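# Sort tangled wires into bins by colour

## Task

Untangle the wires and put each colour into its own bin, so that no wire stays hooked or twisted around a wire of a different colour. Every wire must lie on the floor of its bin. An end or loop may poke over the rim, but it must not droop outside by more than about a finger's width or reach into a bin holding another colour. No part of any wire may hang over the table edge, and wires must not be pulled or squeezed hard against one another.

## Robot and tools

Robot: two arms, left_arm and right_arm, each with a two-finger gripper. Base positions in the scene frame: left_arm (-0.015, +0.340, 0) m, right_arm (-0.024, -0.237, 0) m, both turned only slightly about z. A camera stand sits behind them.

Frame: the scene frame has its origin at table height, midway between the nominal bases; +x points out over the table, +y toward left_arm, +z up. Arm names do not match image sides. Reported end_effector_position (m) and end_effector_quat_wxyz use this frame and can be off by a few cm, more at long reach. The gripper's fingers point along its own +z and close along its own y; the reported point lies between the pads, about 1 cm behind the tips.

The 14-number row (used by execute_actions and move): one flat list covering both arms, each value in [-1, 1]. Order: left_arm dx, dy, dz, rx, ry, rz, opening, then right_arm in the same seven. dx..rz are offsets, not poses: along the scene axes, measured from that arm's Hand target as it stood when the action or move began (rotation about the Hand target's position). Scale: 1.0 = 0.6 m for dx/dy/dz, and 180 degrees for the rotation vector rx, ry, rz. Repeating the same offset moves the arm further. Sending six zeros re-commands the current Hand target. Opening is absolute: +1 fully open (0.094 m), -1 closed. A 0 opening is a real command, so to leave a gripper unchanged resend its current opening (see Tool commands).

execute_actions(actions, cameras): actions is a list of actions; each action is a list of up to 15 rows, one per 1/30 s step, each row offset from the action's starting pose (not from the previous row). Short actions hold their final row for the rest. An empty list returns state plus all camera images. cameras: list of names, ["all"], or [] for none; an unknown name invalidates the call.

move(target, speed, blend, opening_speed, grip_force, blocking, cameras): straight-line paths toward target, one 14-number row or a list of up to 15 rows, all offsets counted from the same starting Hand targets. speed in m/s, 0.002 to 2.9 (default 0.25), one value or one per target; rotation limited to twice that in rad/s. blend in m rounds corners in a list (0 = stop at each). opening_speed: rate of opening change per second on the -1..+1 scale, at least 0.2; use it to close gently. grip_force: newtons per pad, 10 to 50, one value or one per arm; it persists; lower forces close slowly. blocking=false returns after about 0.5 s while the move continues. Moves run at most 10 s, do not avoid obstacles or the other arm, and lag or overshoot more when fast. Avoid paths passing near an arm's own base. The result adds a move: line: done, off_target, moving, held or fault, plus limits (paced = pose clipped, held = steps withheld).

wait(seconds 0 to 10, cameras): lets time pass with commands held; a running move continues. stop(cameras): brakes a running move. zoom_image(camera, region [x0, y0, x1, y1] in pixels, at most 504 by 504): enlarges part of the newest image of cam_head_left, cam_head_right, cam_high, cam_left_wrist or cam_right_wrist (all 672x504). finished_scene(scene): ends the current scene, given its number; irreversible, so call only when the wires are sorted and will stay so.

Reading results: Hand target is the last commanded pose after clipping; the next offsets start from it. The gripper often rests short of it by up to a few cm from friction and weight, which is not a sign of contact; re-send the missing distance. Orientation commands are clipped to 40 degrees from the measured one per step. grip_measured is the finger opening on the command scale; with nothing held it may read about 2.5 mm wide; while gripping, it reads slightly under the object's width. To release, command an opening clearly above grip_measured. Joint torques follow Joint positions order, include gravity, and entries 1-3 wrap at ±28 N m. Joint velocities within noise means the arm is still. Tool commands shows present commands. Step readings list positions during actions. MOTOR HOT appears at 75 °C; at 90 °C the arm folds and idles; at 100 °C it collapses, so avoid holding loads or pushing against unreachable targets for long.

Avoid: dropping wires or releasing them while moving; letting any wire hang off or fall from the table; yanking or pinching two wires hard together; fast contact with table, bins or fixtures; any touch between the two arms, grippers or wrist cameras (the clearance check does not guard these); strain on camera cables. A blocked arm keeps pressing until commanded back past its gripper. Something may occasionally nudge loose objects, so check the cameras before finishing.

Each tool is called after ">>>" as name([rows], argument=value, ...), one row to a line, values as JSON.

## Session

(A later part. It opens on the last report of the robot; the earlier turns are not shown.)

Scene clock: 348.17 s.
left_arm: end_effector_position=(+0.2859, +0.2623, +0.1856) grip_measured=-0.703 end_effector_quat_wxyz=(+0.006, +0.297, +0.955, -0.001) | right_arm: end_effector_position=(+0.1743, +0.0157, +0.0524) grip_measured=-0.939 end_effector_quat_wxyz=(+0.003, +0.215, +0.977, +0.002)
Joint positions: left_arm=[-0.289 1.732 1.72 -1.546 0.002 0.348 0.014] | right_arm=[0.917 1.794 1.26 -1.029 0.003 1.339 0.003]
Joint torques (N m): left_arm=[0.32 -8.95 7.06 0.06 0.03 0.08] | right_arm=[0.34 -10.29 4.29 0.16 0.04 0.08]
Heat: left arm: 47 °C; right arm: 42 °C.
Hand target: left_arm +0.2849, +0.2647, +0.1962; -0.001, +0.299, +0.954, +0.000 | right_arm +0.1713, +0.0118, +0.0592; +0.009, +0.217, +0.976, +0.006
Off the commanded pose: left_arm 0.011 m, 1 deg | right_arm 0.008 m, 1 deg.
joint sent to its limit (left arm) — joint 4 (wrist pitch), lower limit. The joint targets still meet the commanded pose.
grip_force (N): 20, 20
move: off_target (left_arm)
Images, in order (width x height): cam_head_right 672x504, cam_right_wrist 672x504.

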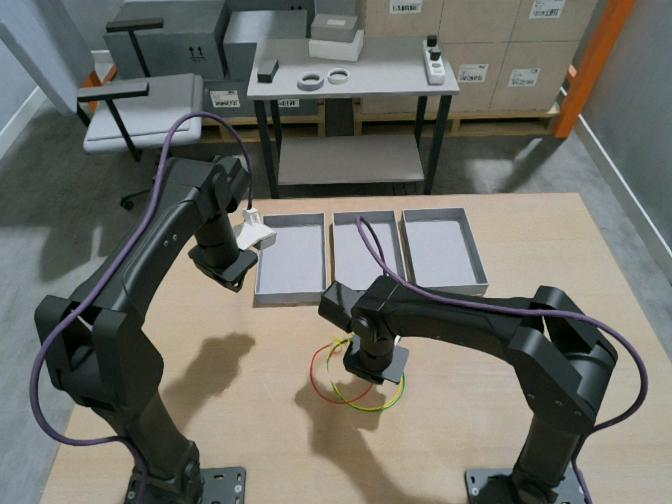

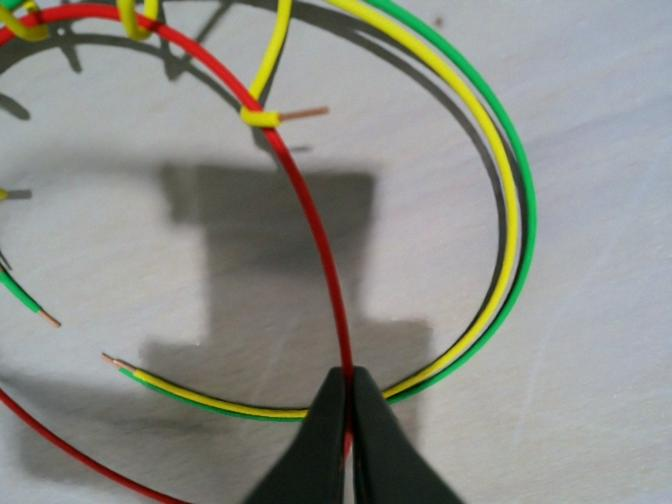

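>>> move([
  [0,0,0,0,0,0,-0.7,-0.12,0.0,0.0,0,0,0,-1],
], speed=0.06, cameras=["cam_head_right","cam_right_wrist"])

>>> zoom_image(camera="cam_head_right", region=[290, 290, 430, 430])

Scene clock: 360.47 s.
left_arm: end_effector_position=(+0.2859, +0.2623, +0.1856) grip_measured=-0.703 end_effector_quat_wxyz=(+0.006, +0.297, +0.955, -0.001) | right_arm: end_effector_position=(+0.0993, +0.0136, +0.0548) grip_measured=-0.939 end_effector_quat_wxyz=(+0.001, +0.215, +0.977, -0.003)
Joint positions: left_arm=[-0.289 1.732 1.72 -1.546 0.002 0.348 0.014] | right_arm=[1.124 1.65 1.102 -1.029 0.003 1.546 0.003]
Joint torques (N m): left_arm=[0.36 -8.96 6.97 0.06 -0.01 0.03] | right_arm=[0.38 -8.54 4.27 0.3 0.08 0.08]
Heat: left arm: 46 °C; right arm: 40 °C.
Hand target: left_arm +0.2849, +0.2647, +0.1962; -0.001, +0.299, +0.954, +0.000 | right_arm +0.0993, +0.0119, +0.0592; +0.009, +0.216, +0.976, +0.006
Off the commanded pose: left_arm 0.011 m, 1 deg | right_arm 0.005 m, 1 deg.
joint sent to its limit (left arm) — joint 4 (wrist pitch), lower limit. The joint targets still meet the commanded pose.
grip_force (N): 20, 20
move: off_target (left_arm)
Images, in order (width x height): cam_head_right 672x504, cam_right_wrist 672x504.

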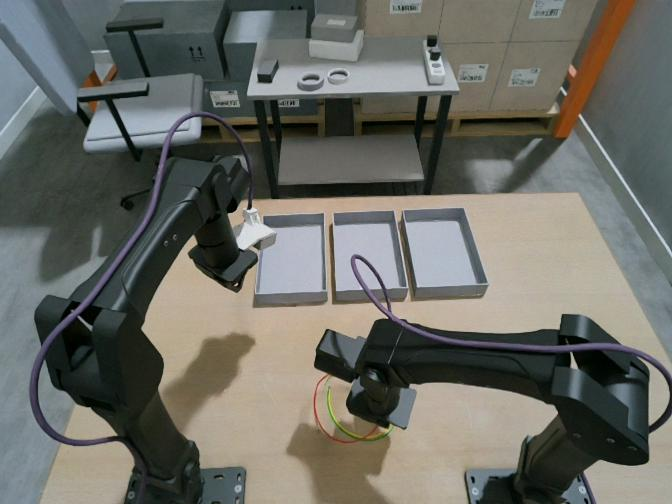

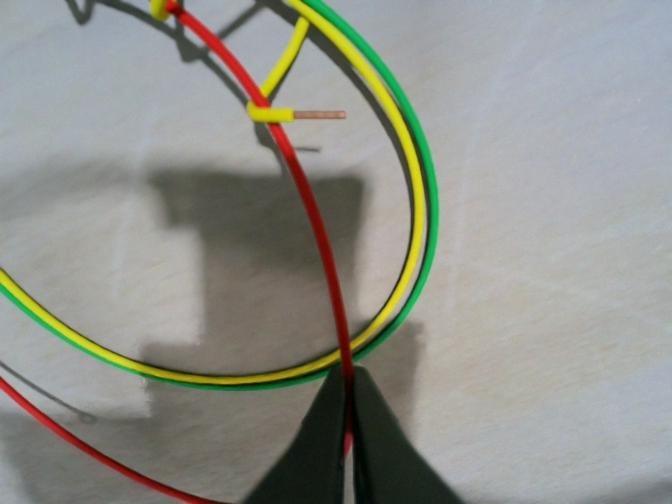

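Scaled by 3.600 from the camera's 672x504 image, which has a finer 960x720 frame.

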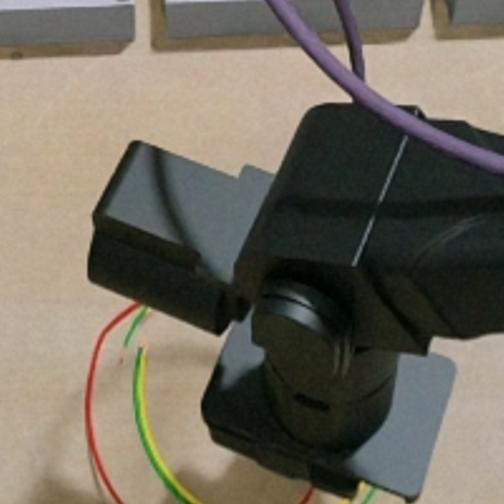

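>>> move([
  [-0.05,-0.2,-0.1,0,0,0.1,-0.5,0,-0.0,0,0,0,0,-1],
], speed=0.12, cameras=["cam_left_wrist","cam_high"])

Scene clock: 378.10 s.
left_arm: end_effector_position=(+0.2540, +0.1461, +0.1431) grip_measured=-0.503 end_effector_quat_wxyz=(+0.003, +0.149, +0.989, -0.002) | right_arm: end_effector_position=(+0.0993, +0.0136, +0.0548) grip_measured=-0.939 end_effector_quat_wxyz=(+0.001, +0.215, +0.977, -0.003)
Joint positions: left_arm=[-0.661 1.795 1.625 -1.394 0.001 -0.328 0.023] | right_arm=[1.124 1.65 1.102 -1.029 0.003 1.547 0.003]
Joint torques (N m): left_arm=[-0.21 -7.25 4.96 0.39 0.04 -0.13] | right_arm=[0.38 -8.54 4.27 0.3 0.08 0.08]
Heat: left arm: 46 °C; right arm: 41 °C.
Hand target: left_arm +0.2549, +0.1447, +0.1361; -0.001, +0.146, +0.989, +0.000 | right_arm +0.0993, +0.0119, +0.0592; +0.009, +0.216, +0.976, +0.006
Off the commanded pose: left_arm 0.007 m, 1 deg | right_arm 0.005 m, 1 deg.
grip_force (N): 20, 20
move: done
Images, in order (width x height): cam_high 672x504, cam_left_wrist 672x504.

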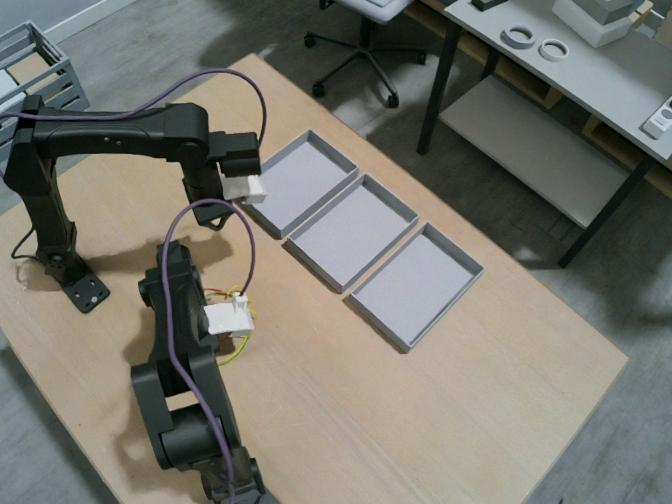

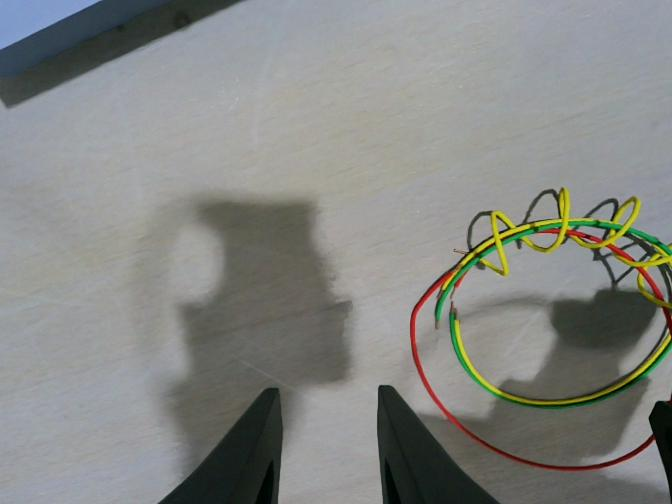

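>>> zoom_image(camera="cam_left_wrist", region=[400, 170, 560, 340])

>>> zoom_image(camera="cam_left_wrist", region=[530, 170, 672, 320])

Scaled by 2.965 from the camera's 672x504 image, which has a finer 960x720 frame.

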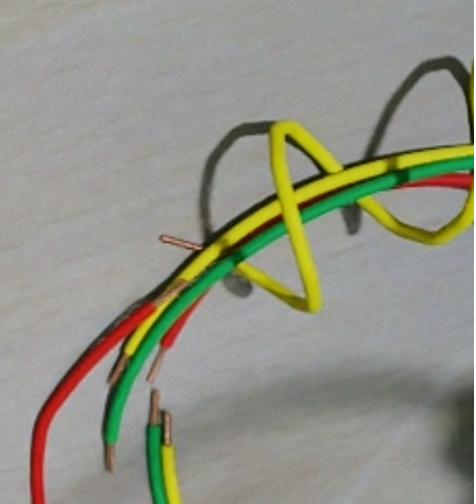

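Scaled by 3.360 from the camera's 672x504 image, which has a finer 960x720 frame.

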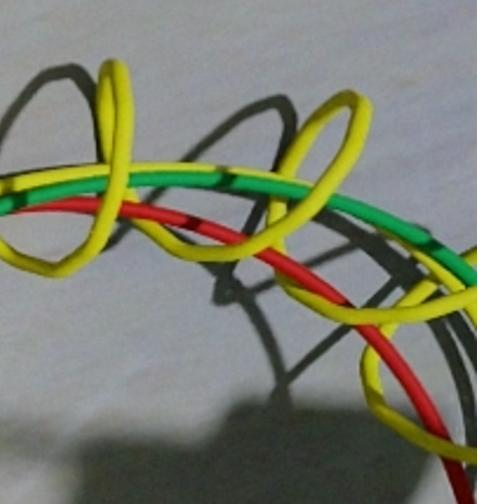

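>>> move([
  [-0.055,-0.121,-0.1,0,0,0.178,-0.5,0,-0.0,0,0,0,0,-1],
], speed=0.12, cameras=["cam_left_wrist","cam_high"])

Scene clock: 407.77 s.
left_arm: end_effector_position=(+0.2237, +0.0724, +0.0854) grip_measured=-0.503 end_effector_quat_wxyz=(+0.002, -0.131, +0.991, -0.008) | right_arm: end_effector_position=(+0.0993, +0.0136, +0.0548) grip_measured=-0.939 end_effector_quat_wxyz=(+0.001, +0.215, +0.976, -0.003)
Joint positions: left_arm=[-0.876 1.897 1.527 -1.184 0.006 -1.104 0.023] | right_arm=[1.124 1.65 1.102 -1.029 0.003 1.548 0.003]
Joint torques (N m): left_arm=[-0.59 -7.68 4.64 0.34 0.01 -0.11] | right_arm=[0.38 -8.54 4.29 0.3 0.08 0.07]
Heat: left arm: 44 °C; right arm: 42 °C.
Hand target: left_arm +0.2220, +0.0719, +0.0763; -0.001, -0.133, +0.991, -0.001 | right_arm +0.0993, +0.0119, +0.0592; +0.009, +0.217, +0.976, +0.006
Off the commanded pose: left_arm 0.009 m, 1 deg | right_arm 0.005 m, 1 deg.
grip_force (N): 20, 20
move: done
Images, in order (width x height): cam_high 672x504, cam_left_wrist 672x504.

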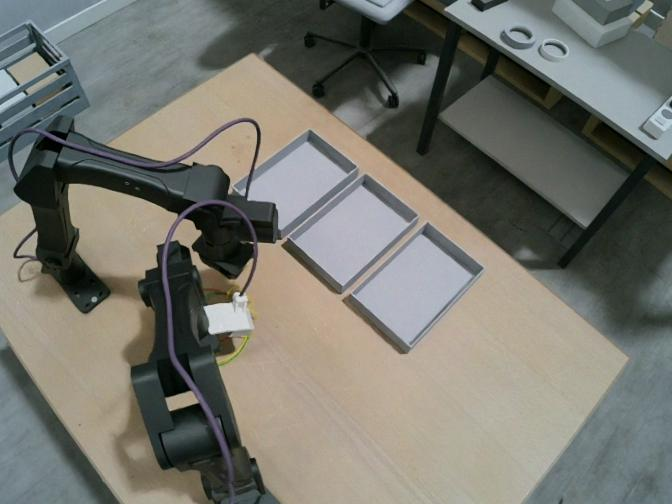

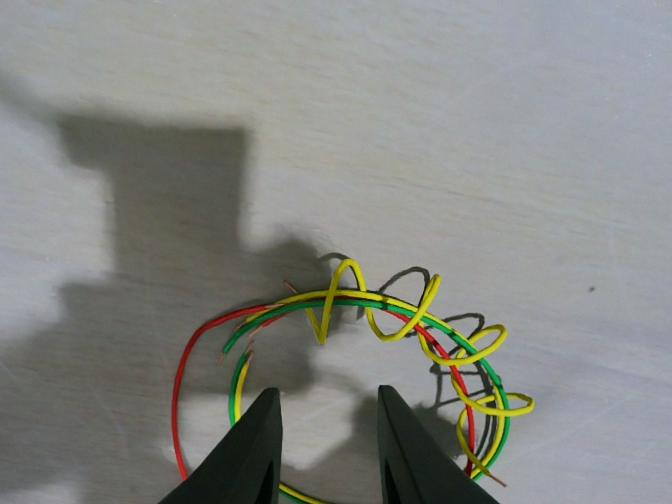

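>>> move([
  [-0.009,-0.0145,-0.08,0,0,0,-0.55,0,-0.0,0,0,0,0,-1],
], speed=0.1, cameras=["cam_left_wrist"])

Scene clock: 420.90 s.
left_arm: end_effector_position=(+0.2182, +0.0637, +0.0357) grip_measured=-0.547 end_effector_quat_wxyz=(+0.000, -0.131, +0.991, -0.006) | right_arm: end_effector_position=(+0.0993, +0.0136, +0.0548) grip_measured=-0.939 end_effector_quat_wxyz=(+0.001, +0.215, +0.976, -0.003)
Joint positions: left_arm=[-0.903 1.956 1.406 -1.01 0.006 -1.132 0.021] | right_arm=[1.124 1.65 1.102 -1.029 0.003 1.548 0.003]
Joint torques (N m): left_arm=[-0.57 -8.28 4.63 0.36 -0.02 -0.15] | right_arm=[0.38 -8.55 4.27 0.31 0.09 0.07]
Heat: left arm: 46 °C; right arm: 42 °C.
Hand target: left_arm +0.2166, +0.0634, +0.0282; -0.001, -0.133, +0.991, +0.000 | right_arm +0.0993, +0.0119, +0.0592; +0.009, +0.217, +0.976, +0.006
Off the commanded pose: left_arm 0.008 m, 1 deg | right_arm 0.005 m, 1 deg.
grip_force (N): 20, 20
move: done
Images, in order (width x height): cam_left_wrist 672x504.

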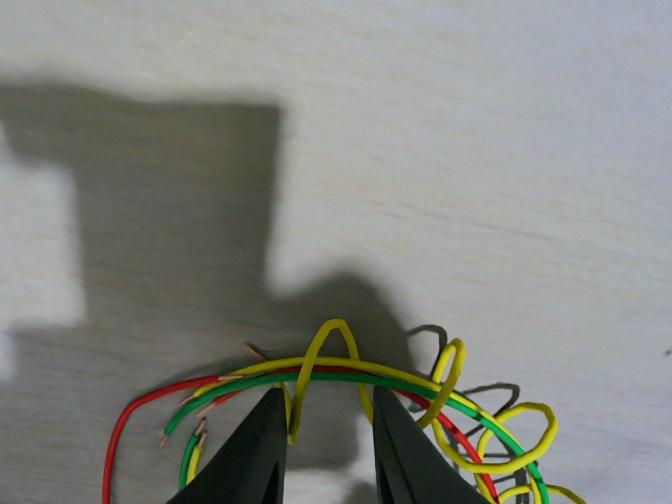

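>>> move([
  [0.0115,0.003,0,0,0,0,-0.55,0,-0.0,0,0,0,0,-1],
  [0.0115,0.003,-0.036,0,0,0,-0.55,0,-0.0,0,0,0,0,-1],
], speed=0.06, cameras=["cam_left_wrist"])

Scene clock: 433.30 s.
left_arm: end_effector_position=(+0.2218, +0.0620, +0.0149) grip_measured=-0.547 end_effector_quat_wxyz=(+0.000, -0.132, +0.991, -0.006) | right_arm: end_effector_position=(+0.0993, +0.0136, +0.0548) grip_measured=-0.939 end_effector_quat_wxyz=(+0.001, +0.215, +0.976, -0.003)
Joint positions: left_arm=[-0.899 1.995 1.374 -0.939 0.006 -1.129 0.021] | right_arm=[1.124 1.65 1.102 -1.029 0.003 1.548 0.003]
Joint torques (N m): left_arm=[0.57 -8.5 4.44 0.35 -0.03 0.03] | right_arm=[0.38 -8.54 4.29 0.31 0.08 0.07]
Heat: left arm: 45 °C; right arm: 43 °C.
Hand target: left_arm +0.2235, +0.0651, +0.0066; -0.001, -0.133, +0.991, +0.000 | right_arm +0.0993, +0.0119, +0.0592; +0.009, +0.217, +0.976, +0.006
Off the commanded pose: left_arm 0.009 m, 1 deg | right_arm 0.005 m, 1 deg.
grip_force (N): 20, 20
move: done
Images, in order (width x height): cam_left_wrist 672x504.

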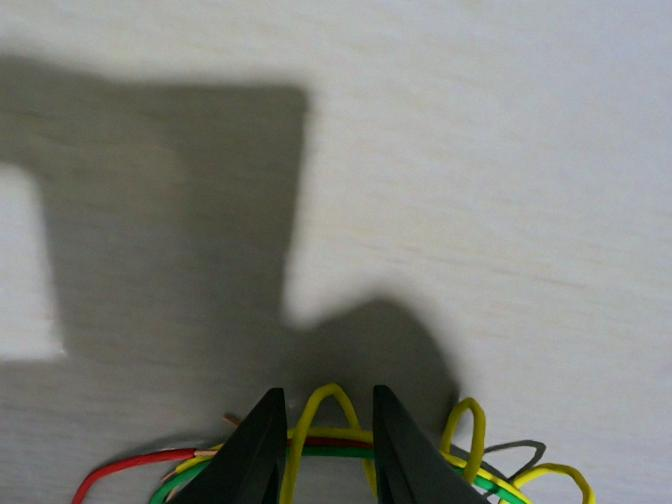

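>>> move([
  [0,0,0,0,0,0,-1,0,0,0,0,0,0,-1],
], speed=0.06, opening_speed=0.4, cameras=["cam_left_wrist"])

Scene clock: 440.80 s.
left_arm: end_effector_position=(+0.2221, +0.0617, +0.0149) grip_measured=-0.938 end_effector_quat_wxyz=(+0.001, -0.132, +0.991, -0.007) | right_arm: end_effector_position=(+0.0993, +0.0136, +0.0548) grip_measured=-0.939 end_effector_quat_wxyz=(+0.001, +0.215, +0.976, -0.003)
Joint positions: left_arm=[-0.899 1.995 1.374 -0.937 0.006 -1.129 0.003] | right_arm=[1.124 1.65 1.102 -1.029 0.003 1.548 0.003]
Joint torques (N m): left_arm=[0.58 -8.36 4.52 0.37 0 0.04] | right_arm=[0.39 -8.54 4.27 0.3 0.09 0.07]
Heat: left arm: 45 °C; right arm: 43 °C.
Hand target: left_arm +0.2234, +0.0652, +0.0066; -0.001, -0.133, +0.991, +0.000 | right_arm +0.0993, +0.0119, +0.0592; +0.009, +0.217, +0.976, +0.006
Off the commanded pose: left_arm 0.009 m, 1 deg | right_arm 0.005 m, 1 deg.
grip_force (N): 20, 20
move: done
Images, in order (width x height): cam_left_wrist 672x504.

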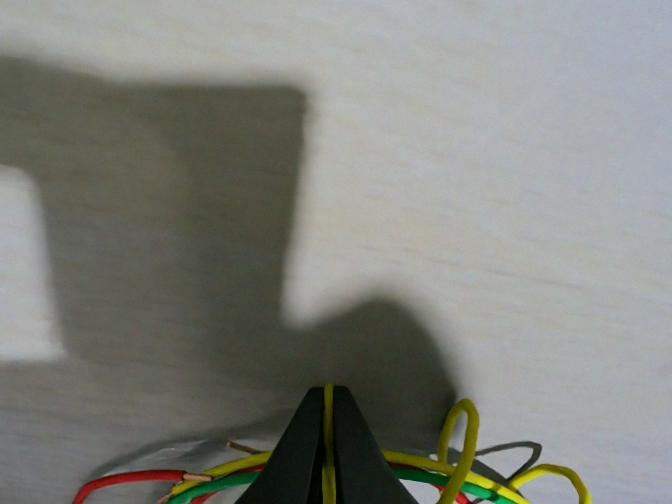

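>>> move([
  [0,0,0,0,0,0,-1,-0.07,-0.09,0,0,0,0,-1],
], speed=0.04, cameras=["cam_left_wrist","cam_right_wrist"])

Scene clock: 450.10 s.
left_arm: end_effector_position=(+0.2222, +0.0615, +0.0149) grip_measured=-0.938 end_effector_quat_wxyz=(+0.001, -0.132, +0.991, -0.007) | right_arm: end_effector_position=(+0.0596, -0.0351, +0.0584) grip_measured=-0.939 end_effector_quat_wxyz=(+0.004, +0.216, +0.976, +0.011)
Joint positions: left_arm=[-0.899 1.995 1.374 -0.936 0.007 -1.129 0.003] | right_arm=[1.189 1.384 0.866 -1.031 0.003 1.614 0.003]
Joint torques (N m): left_arm=[0.68 -8.36 4.63 0.36 0.02 0.08] | right_arm=[0.58 -5.44 4.37 0.12 0.09 0.07]
Heat: left arm: 46 °C; right arm: 43 °C.
Hand target: left_arm +0.2235, +0.0651, +0.0066; -0.001, -0.133, +0.991, +0.000 | right_arm +0.0573, -0.0421, +0.0592; +0.009, +0.216, +0.976, +0.006
Off the commanded pose: left_arm 0.009 m, 1 deg | right_arm 0.007 m, 1 deg.
grip_force (N): 20, 20
move: done
Images, in order (width x height): cam_left_wrist 672x504, cam_right_wrist 672x504.

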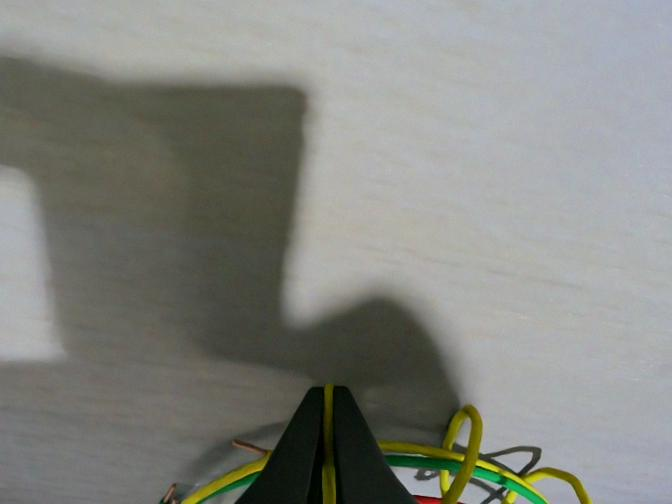

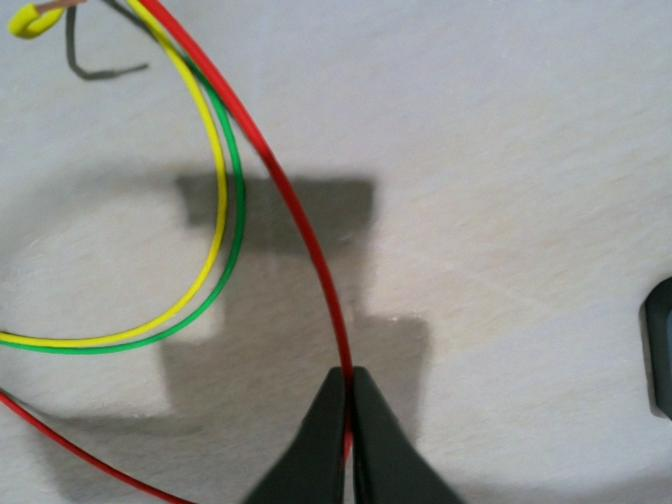

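>>> move([
  [0,0,0,0,0,0,-1,0.11,-0.19,0.0,0,0,0.2,-1],
], speed=0.05, cameras=["cam_left_wrist","cam_right_wrist","cam_head_right"])

Scene clock: 467.07 s.
left_arm: end_effector_position=(+0.2221, +0.0614, +0.0149) grip_measured=-0.938 end_effector_quat_wxyz=(+0.001, -0.132, +0.991, -0.008) | right_arm: end_effector_position=(+0.1287, -0.1535, +0.0598) grip_measured=-0.939 end_effector_quat_wxyz=(+0.011, -0.096, +0.995, +0.006)
Joint positions: left_arm=[-0.899 1.995 1.374 -0.936 0.007 -1.129 0.003] | right_arm=[0.507 1.189 0.736 -1.093 -0.002 0.303 0.003]
Joint torques (N m): left_arm=[0.68 -8.34 4.49 0.36 -0.02 0.04] | right_arm=[-0.5 -3.45 4.52 0.18 -0.13 -0.07]
Heat: left arm: 46 °C; right arm: 40 °C.
Hand target: left_arm +0.2234, +0.0652, +0.0066; -0.001, -0.133, +0.991, +0.000 | right_arm +0.1233, -0.1561, +0.0592; +0.007, -0.096, +0.995, +0.008
Off the commanded pose: left_arm 0.009 m, 1 deg | right_arm 0.006 m, 1 deg.
grip_force (N): 20, 20
move: done
Images, in order (width x height): cam_head_right 672x504, cam_left_wrist 672x504, cam_right_wrist 672x504.

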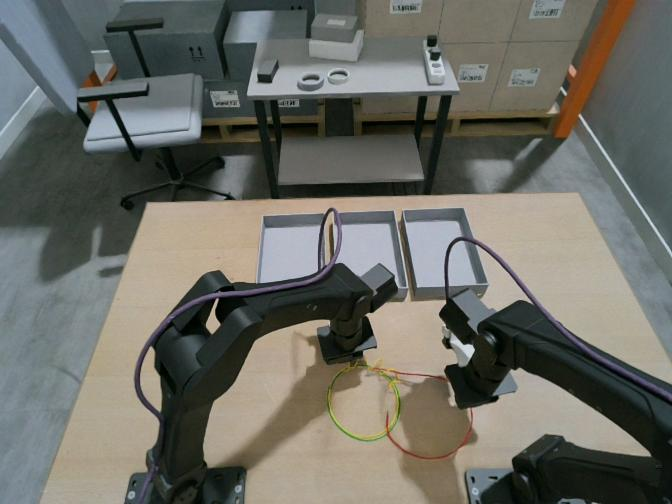

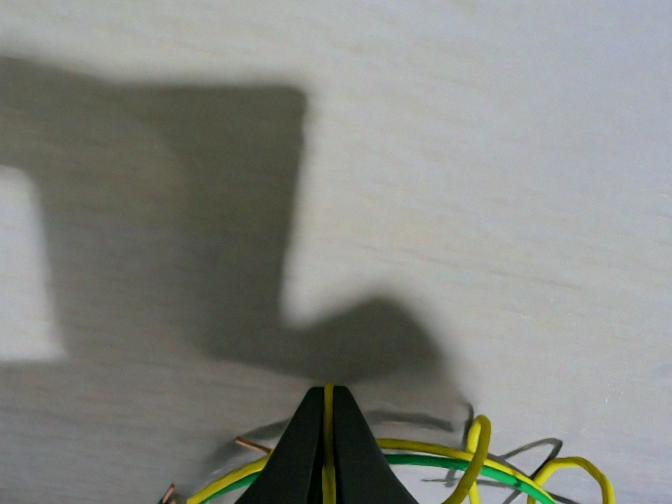

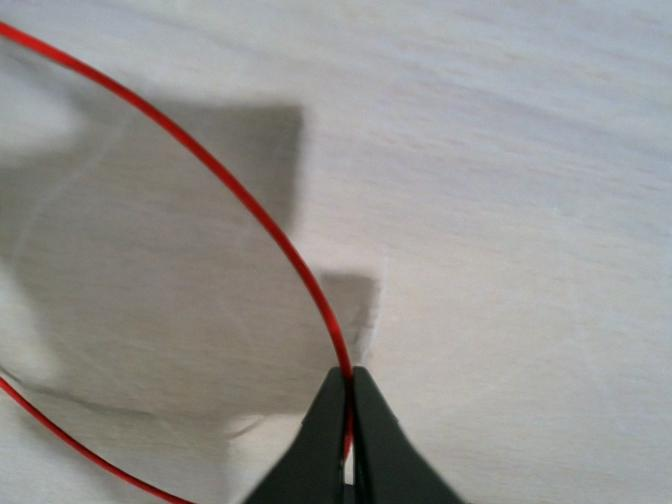

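>>> zoom_image(camera="cam_head_right", region=[320, 350, 480, 470])

Scaled by 3.150 from the camera's 672x504 image, which has a finer 960x720 frame.

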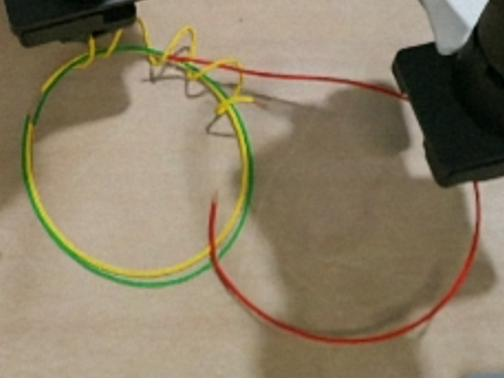

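>>> move([
  [0,0,0,0,0,0,-1,0.1,-0.12,0.0,0,0,0,-1],
], speed=0.05, cameras=["cam_head_right"])

>>> zoom_image(camera="cam_head_right", region=[320, 350, 480, 470])

Scene clock: 486.60 s.
left_arm: end_effector_position=(+0.2222, +0.0614, +0.0149) grip_measured=-0.938 end_effector_quat_wxyz=(+0.001, -0.132, +0.991, -0.008) | right_arm: end_effector_position=(+0.1708, -0.2294, +0.0537) grip_measured=-0.939 end_effector_quat_wxyz=(-0.011, -0.095, +0.995, +0.003)
Joint positions: left_arm=[-0.899 1.995 1.374 -0.936 0.007 -1.129 0.003] | right_arm=[0.042 1.335 0.809 -1.066 -0.005 -0.16 0.003]
Joint torques (N m): left_arm=[0.66 -8.34 4.7 0.39 -0.05 0.04] | right_arm=[-0.47 -2.26 7.99 0.36 -0.18 -0.06]
Heat: left arm: 46 °C; right arm: 41 °C.
Hand target: left_arm +0.2234, +0.0651, +0.0066; -0.001, -0.133, +0.991, +0.000 | right_arm +0.1833, -0.2282, +0.0592; +0.007, -0.096, +0.995, +0.008
Off the commanded pose: left_arm 0.009 m, 1 deg | right_arm 0.014 m, 2 deg.
grip_force (N): 20, 20
move: off_target (right_arm)
Images, in order (width x height): cam_head_right 672x504.

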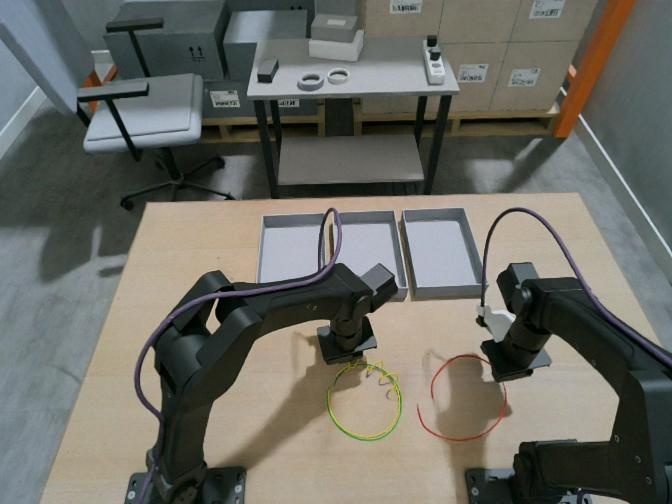

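Scaled by 3.150 from the camera's 672x504 image, which has a finer 960x720 frame.

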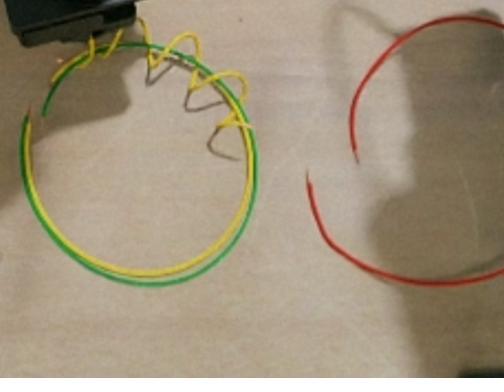

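>>> move([
  [0,0,0,0,0,0,-1,0,0,0.22,0,0,0,-1],
  [0,0,0,0,0,0,-1,0.645,0.045,0.22,0,0,0.328,-1],
], speed=0.15, blend=[0.03,0], cameras=["cam_head_right","cam_right_wrist","cam_high"])

Scene clock: 511.17 s.
left_arm: end_effector_position=(+0.2222, +0.0614, +0.0149) grip_measured=-0.938 end_effector_quat_wxyz=(+0.001, -0.132, +0.991, -0.008) | right_arm: end_effector_position=(+0.5634, -0.2073, +0.1940) grip_measured=-0.939 end_effector_quat_wxyz=(+0.247, -0.543, +0.789, -0.147)
Joint positions: left_arm=[-0.899 1.995 1.374 -0.936 0.007 -1.129 0.003] | right_arm=[0.058 2.525 2.836 -1.3 -0.011 -1.155 0.003]
Joint torques (N m): left_arm=[0.55 -8.47 4.52 0.34 -0.02 0.08] | right_arm=[0.58 -11.11 8.31 1.45 -0.15 -0.04]
Heat: left arm: 46 °C; right arm: 44 °C.
Hand target: left_arm +0.2234, +0.0651, +0.0066; -0.001, -0.133, +0.991, +0.000 | right_arm +0.5703, -0.2012, +0.1912; +0.002, -0.574, +0.819, +0.010
Off the commanded pose: left_arm 0.009 m, 1 deg | right_arm 0.010 m, 34 deg.
elbow stopped short (right arm): the move would have taken joint 3 (elbow) straighter than the controller allows.
grip_force (N): 20, 20
move: off_target (right_arm)
Images, in order (width x height): cam_head_right 672x504, cam_high 672x504, cam_right_wrist 672x504.

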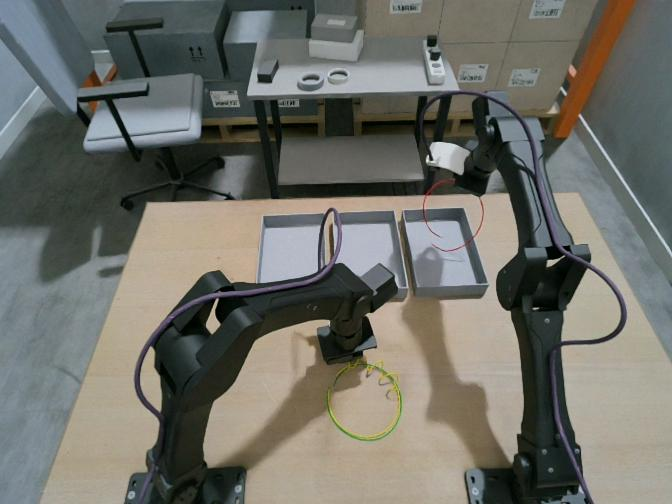

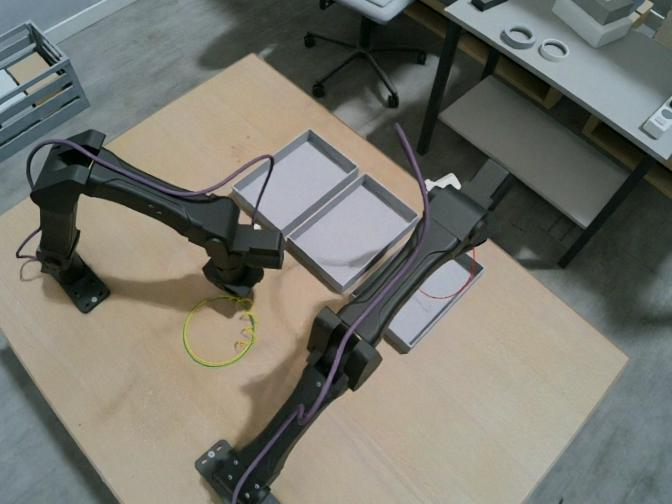

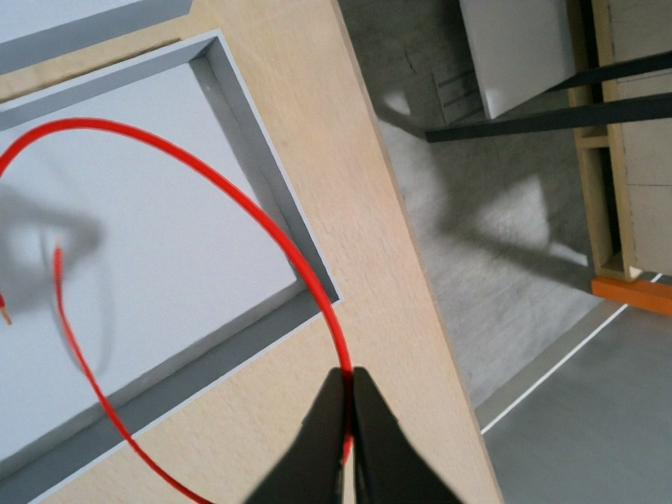

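>>> move([
  [0,0,0,0,0,0,-1,-0.033,0,-0.13,0,0,0,-1],
], speed=0.12, cameras=["cam_head_right","cam_right_wrist","cam_high"])

Scene clock: 521.10 s.
left_arm: end_effector_position=(+0.2222, +0.0614, +0.0149) grip_measured=-0.938 end_effector_quat_wxyz=(+0.001, -0.132, +0.991, -0.008) | right_arm: end_effector_position=(+0.5496, -0.2080, +0.1204) grip_measured=-0.939 end_effector_quat_wxyz=(+0.166, -0.556, +0.809, -0.097)
Joint positions: left_arm=[-0.899 1.995 1.374 -0.936 0.007 -1.129 0.003] | right_arm=[0.058 2.639 2.836 -1.382 -0.011 -1.156 0.003]
Joint torques (N m): left_arm=[0.5 -8.35 4.56 0.29 0.02 0.02] | right_arm=[0.73 -11.51 8.34 0.84 -0.15 -0.05]
Heat: left arm: 46 °C; right arm: 43 °C.
Hand target: left_arm +0.2234, +0.0651, +0.0066; -0.001, -0.133, +0.991, +0.000 | right_arm +0.5505, -0.2012, +0.1132; +0.002, -0.574, +0.819, +0.010
Off the commanded pose: left_arm 0.009 m, 1 deg | right_arm 0.010 m, 23 deg.
elbow stopped short (right arm): the move would have taken joint 3 (elbow) straighter than the controller allows.
grip_force (N): 20, 20
move: off_target (right_arm)
Images, in order (width x height): cam_head_right 672x504, cam_high 672x504, cam_right_wrist 672x504.

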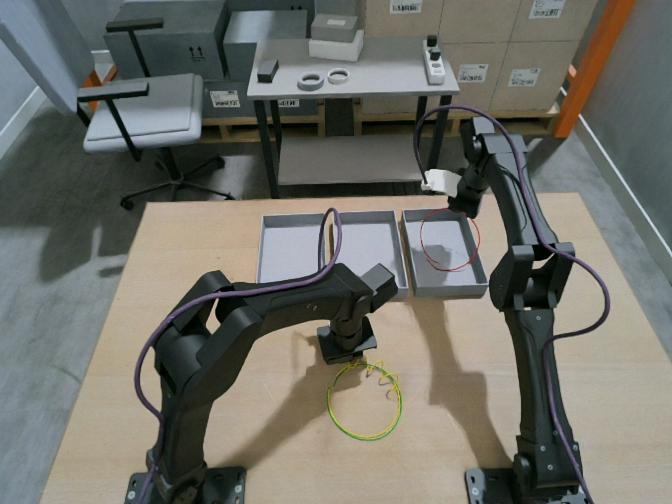

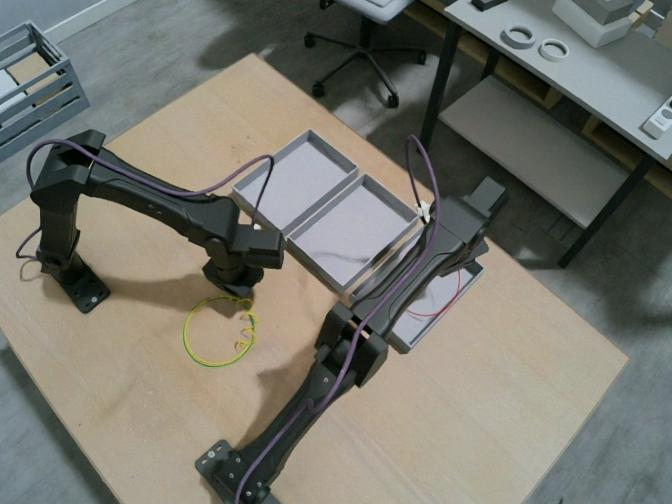

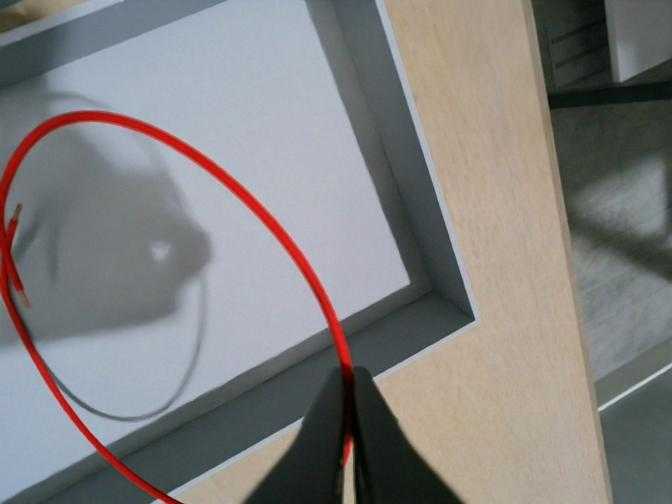

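>>> move([
  [0,0,0,0,0,0,-1,-0.01,-0.035,-0.12,0,0,0,-1],
], speed=0.1, cameras=["cam_head_right","cam_right_wrist"])

Scene clock: 549.47 s.
left_arm: end_effector_position=(+0.2222, +0.0614, +0.0149) grip_measured=-0.938 end_effector_quat_wxyz=(+0.001, -0.132, +0.991, -0.008) | right_arm: end_effector_position=(+0.5431, -0.2202, +0.0485) grip_measured=-0.939 end_effector_quat_wxyz=(+0.106, -0.568, +0.814, -0.063)
Joint positions: left_arm=[-0.899 1.995 1.374 -0.936 0.007 -1.129 0.003] | right_arm=[0.037 2.768 2.836 -1.392 -0.011 -1.193 0.003]
Joint torques (N m): left_arm=[0.57 -8.13 4.52 0.34 -0.01 0.07] | right_arm=[-0.5 -12.08 8.39 0.62 -0.16 -0.07]
Motor temperatures (°C): left_arm=[33 46 43 32 31 33 35] | right_arm=[31 47 43 36 34 32 34]
Heat: left arm: 46 °C; right arm: 47 °C.
Hand target: left_arm +0.2234, +0.0651, +0.0066; -0.001, -0.133, +0.991, +0.000 | right_arm +0.5445, -0.2222, +0.0412; +0.002, -0.574, +0.819, +0.010
Off the commanded pose: left_arm 0.009 m, 1 deg | right_arm 0.008 m, 15 deg.
elbow stopped short (right arm): the move would have taken joint 3 (elbow) straighter than the controller allows.
grip_force (N): 20, 20
move: off_target (right_arm)
Images, in order (width x height): cam_head_right 672x504, cam_right_wrist 672x504.

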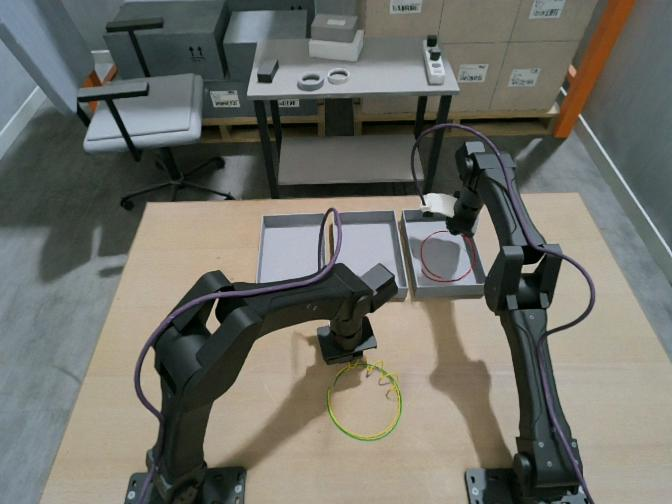

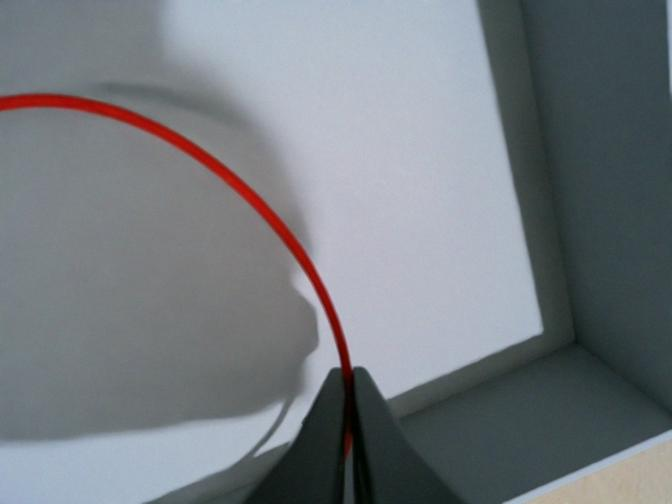

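>>> move([
  [0,0,0,0,0,0,-1,0.005,0.008,-0.03,0,0,0,-1],
  [0,0,0,0,0,0,-0.7,0.005,0.008,-0.03,0,0,0,-0.65],
  [0.01,0,0.13,0,0,0,-0.7,0.0,0.008,0.2,0,0,0,-0.65],
], speed=[0.06,0.06,0.1], opening_speed=0.4, cameras=["cam_head_right","cam_right_wrist","cam_left_wrist"])

Scene clock: 563.53 s.
left_arm: end_effector_position=(+0.2260, +0.0636, +0.0724) grip_measured=-0.703 end_effector_quat_wxyz=(-0.008, -0.132, +0.991, +0.006) | right_arm: end_effector_position=(+0.5433, -0.2202, +0.1280) grip_measured=-0.652 end_effector_quat_wxyz=(+0.159, -0.563, +0.805, -0.099)
Joint positions: left_arm=[-0.887 1.971 1.576 -1.196 0.007 -1.118 0.014] | right_arm=[0.037 2.621 2.836 -1.411 -0.011 -1.193 0.016]
Joint velocities: left_arm=[within noise] | right_arm=[-0.046 0.022 -0.017 -0.037 0.037 -0.051 0]
Joint torques (N m): left_arm=[0.57 -11.75 6.86 -0.02 -0.05 0.05] | right_arm=[0.2 -17.44 8.27 0.88 -0.13 0.04]
Heat: left arm: 47 °C; right arm: 50 °C.
Hand target: left_arm +0.2294, +0.0651, +0.0845; -0.001, -0.133, +0.991, +0.000 | right_arm +0.5445, -0.2175, +0.1612; +0.002, -0.574, +0.819, +0.010
Off the commanded pose: left_arm 0.013 m, 1 deg | right_arm 0.033 m, 22 deg.
elbow stopped short (right arm): the move would have taken joint 3 (elbow) straighter than the controller allows.
grip_force (N): 20, 20
move: off_target (left_arm, right_arm); target 2's new opening was sent with right_arm's hand 0.010 m and 13 deg from that target
Images, in order (width x height): cam_head_right 672x504, cam_left_wrist 672x504, cam_right_wrist 672x504.

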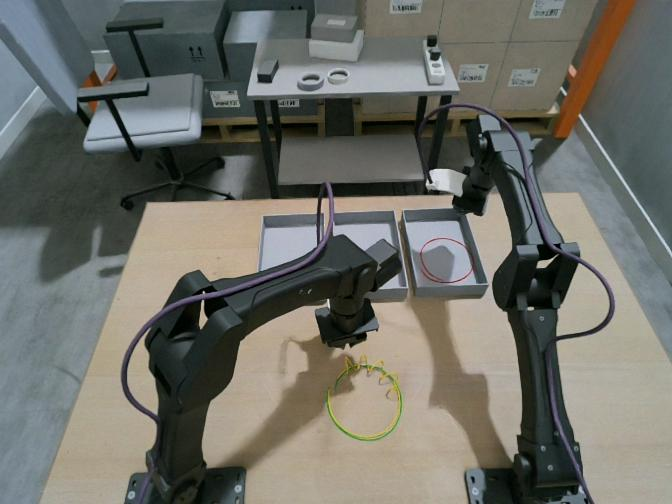

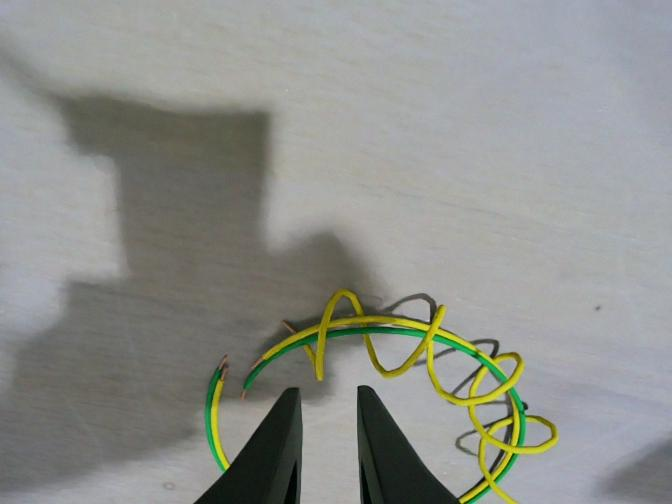

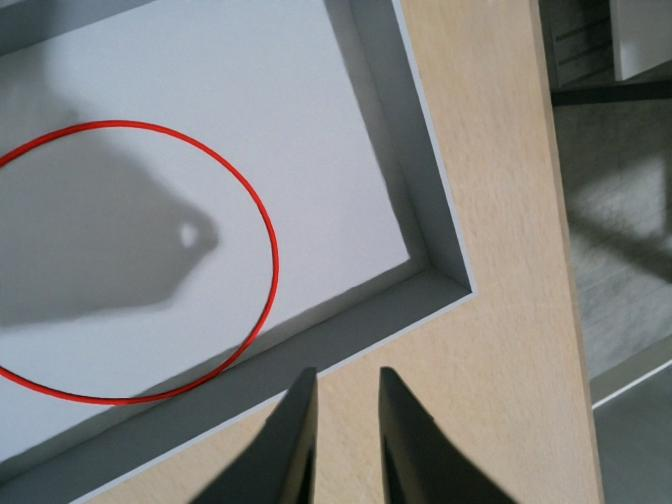

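>>> move([
  [-0.12,-0.03,0.1,0,0,0,-0.7,-0.4,-0.15,0.08,0,0,-0.33,-0.65],
], speed=0.2, cameras=["cam_head_right","cam_high","cam_left_wrist"])

>>> zoom_image(camera="cam_high", region=[340, 210, 500, 360])

>>> zoom_image(camera="cam_head_right", region=[380, 190, 510, 310])

Scene clock: 585.90 s.
left_arm: end_effector_position=(+0.1592, +0.0468, +0.1325) grip_measured=-0.703 end_effector_quat_wxyz=(-0.007, -0.131, +0.991, +0.008) | right_arm: end_effector_position=(+0.3107, -0.3102, +0.2025) grip_measured=-0.652 end_effector_quat_wxyz=(+0.041, -0.097, +0.994, -0.011)
Joint positions: left_arm=[-1.068 1.856 1.66 -1.394 0.007 -1.296 0.014] | right_arm=[-0.208 1.804 1.873 -1.555 -0.005 -0.414 0.016]
Joint torques (N m): left_arm=[-0.64 -10.63 6.87 -0.01 -0.04 -0.14] | right_arm=[-0.23 -10.14 4.45 0.35 -0.22 0.06]
Motor temperatures (°C): left_arm=[33 53 44 32 31 33 35] | right_arm=[31 58 43 36 34 32 34]
Heat: left arm: 53 °C; right arm: 58 °C.
Hand target: left_arm +0.1575, +0.0472, +0.1446; -0.001, -0.133, +0.991, +0.000 | right_arm +0.3045, -0.3073, +0.2092; +0.007, -0.093, +0.996, +0.008
Off the commanded pose: left_arm 0.012 m, 1 deg | right_arm 0.009 m, 5 deg.
joint sent to its limit (right arm) — joint 4 (wrist pitch), lower limit. The joint targets are off in orientation, not in position.
grip_force (N): 20, 20
move: off_target (left_arm, right_arm)
Images, in order (width x height): cam_head_right 672x504, cam_high 672x504, cam_left_wrist 672x504.

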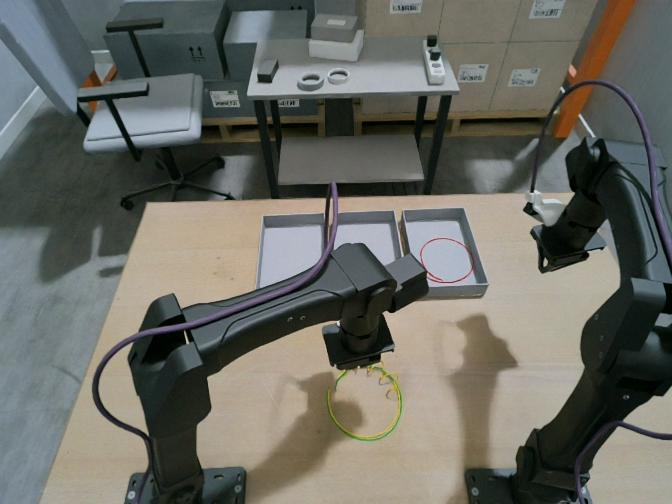

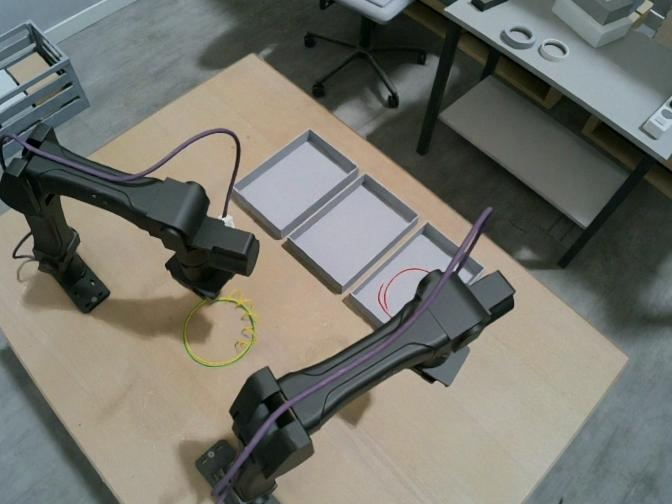

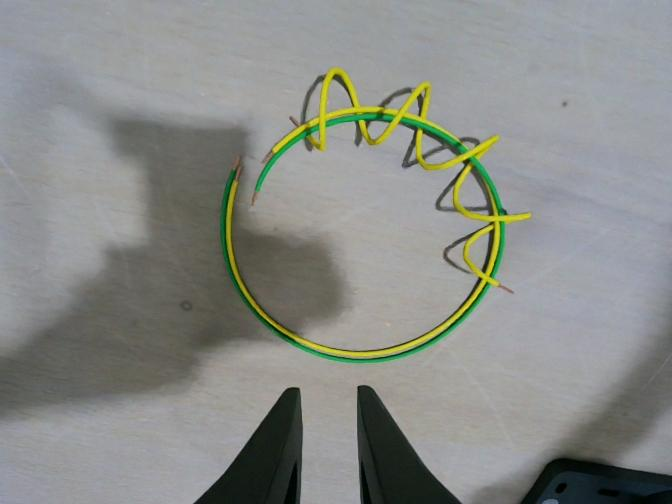

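Scaled by 3.150 from the camera's 672x504 image, which has a finer 960x720 frame.

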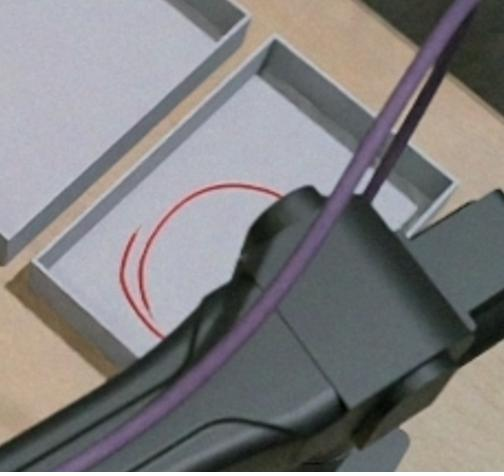

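Scaled by 3.877 from the camera's 672x504 image, which has a finer 960x720 frame.

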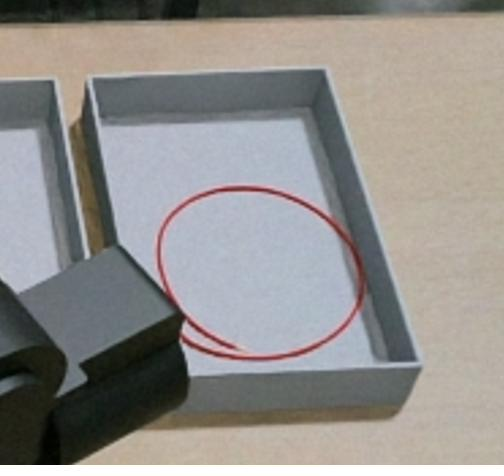

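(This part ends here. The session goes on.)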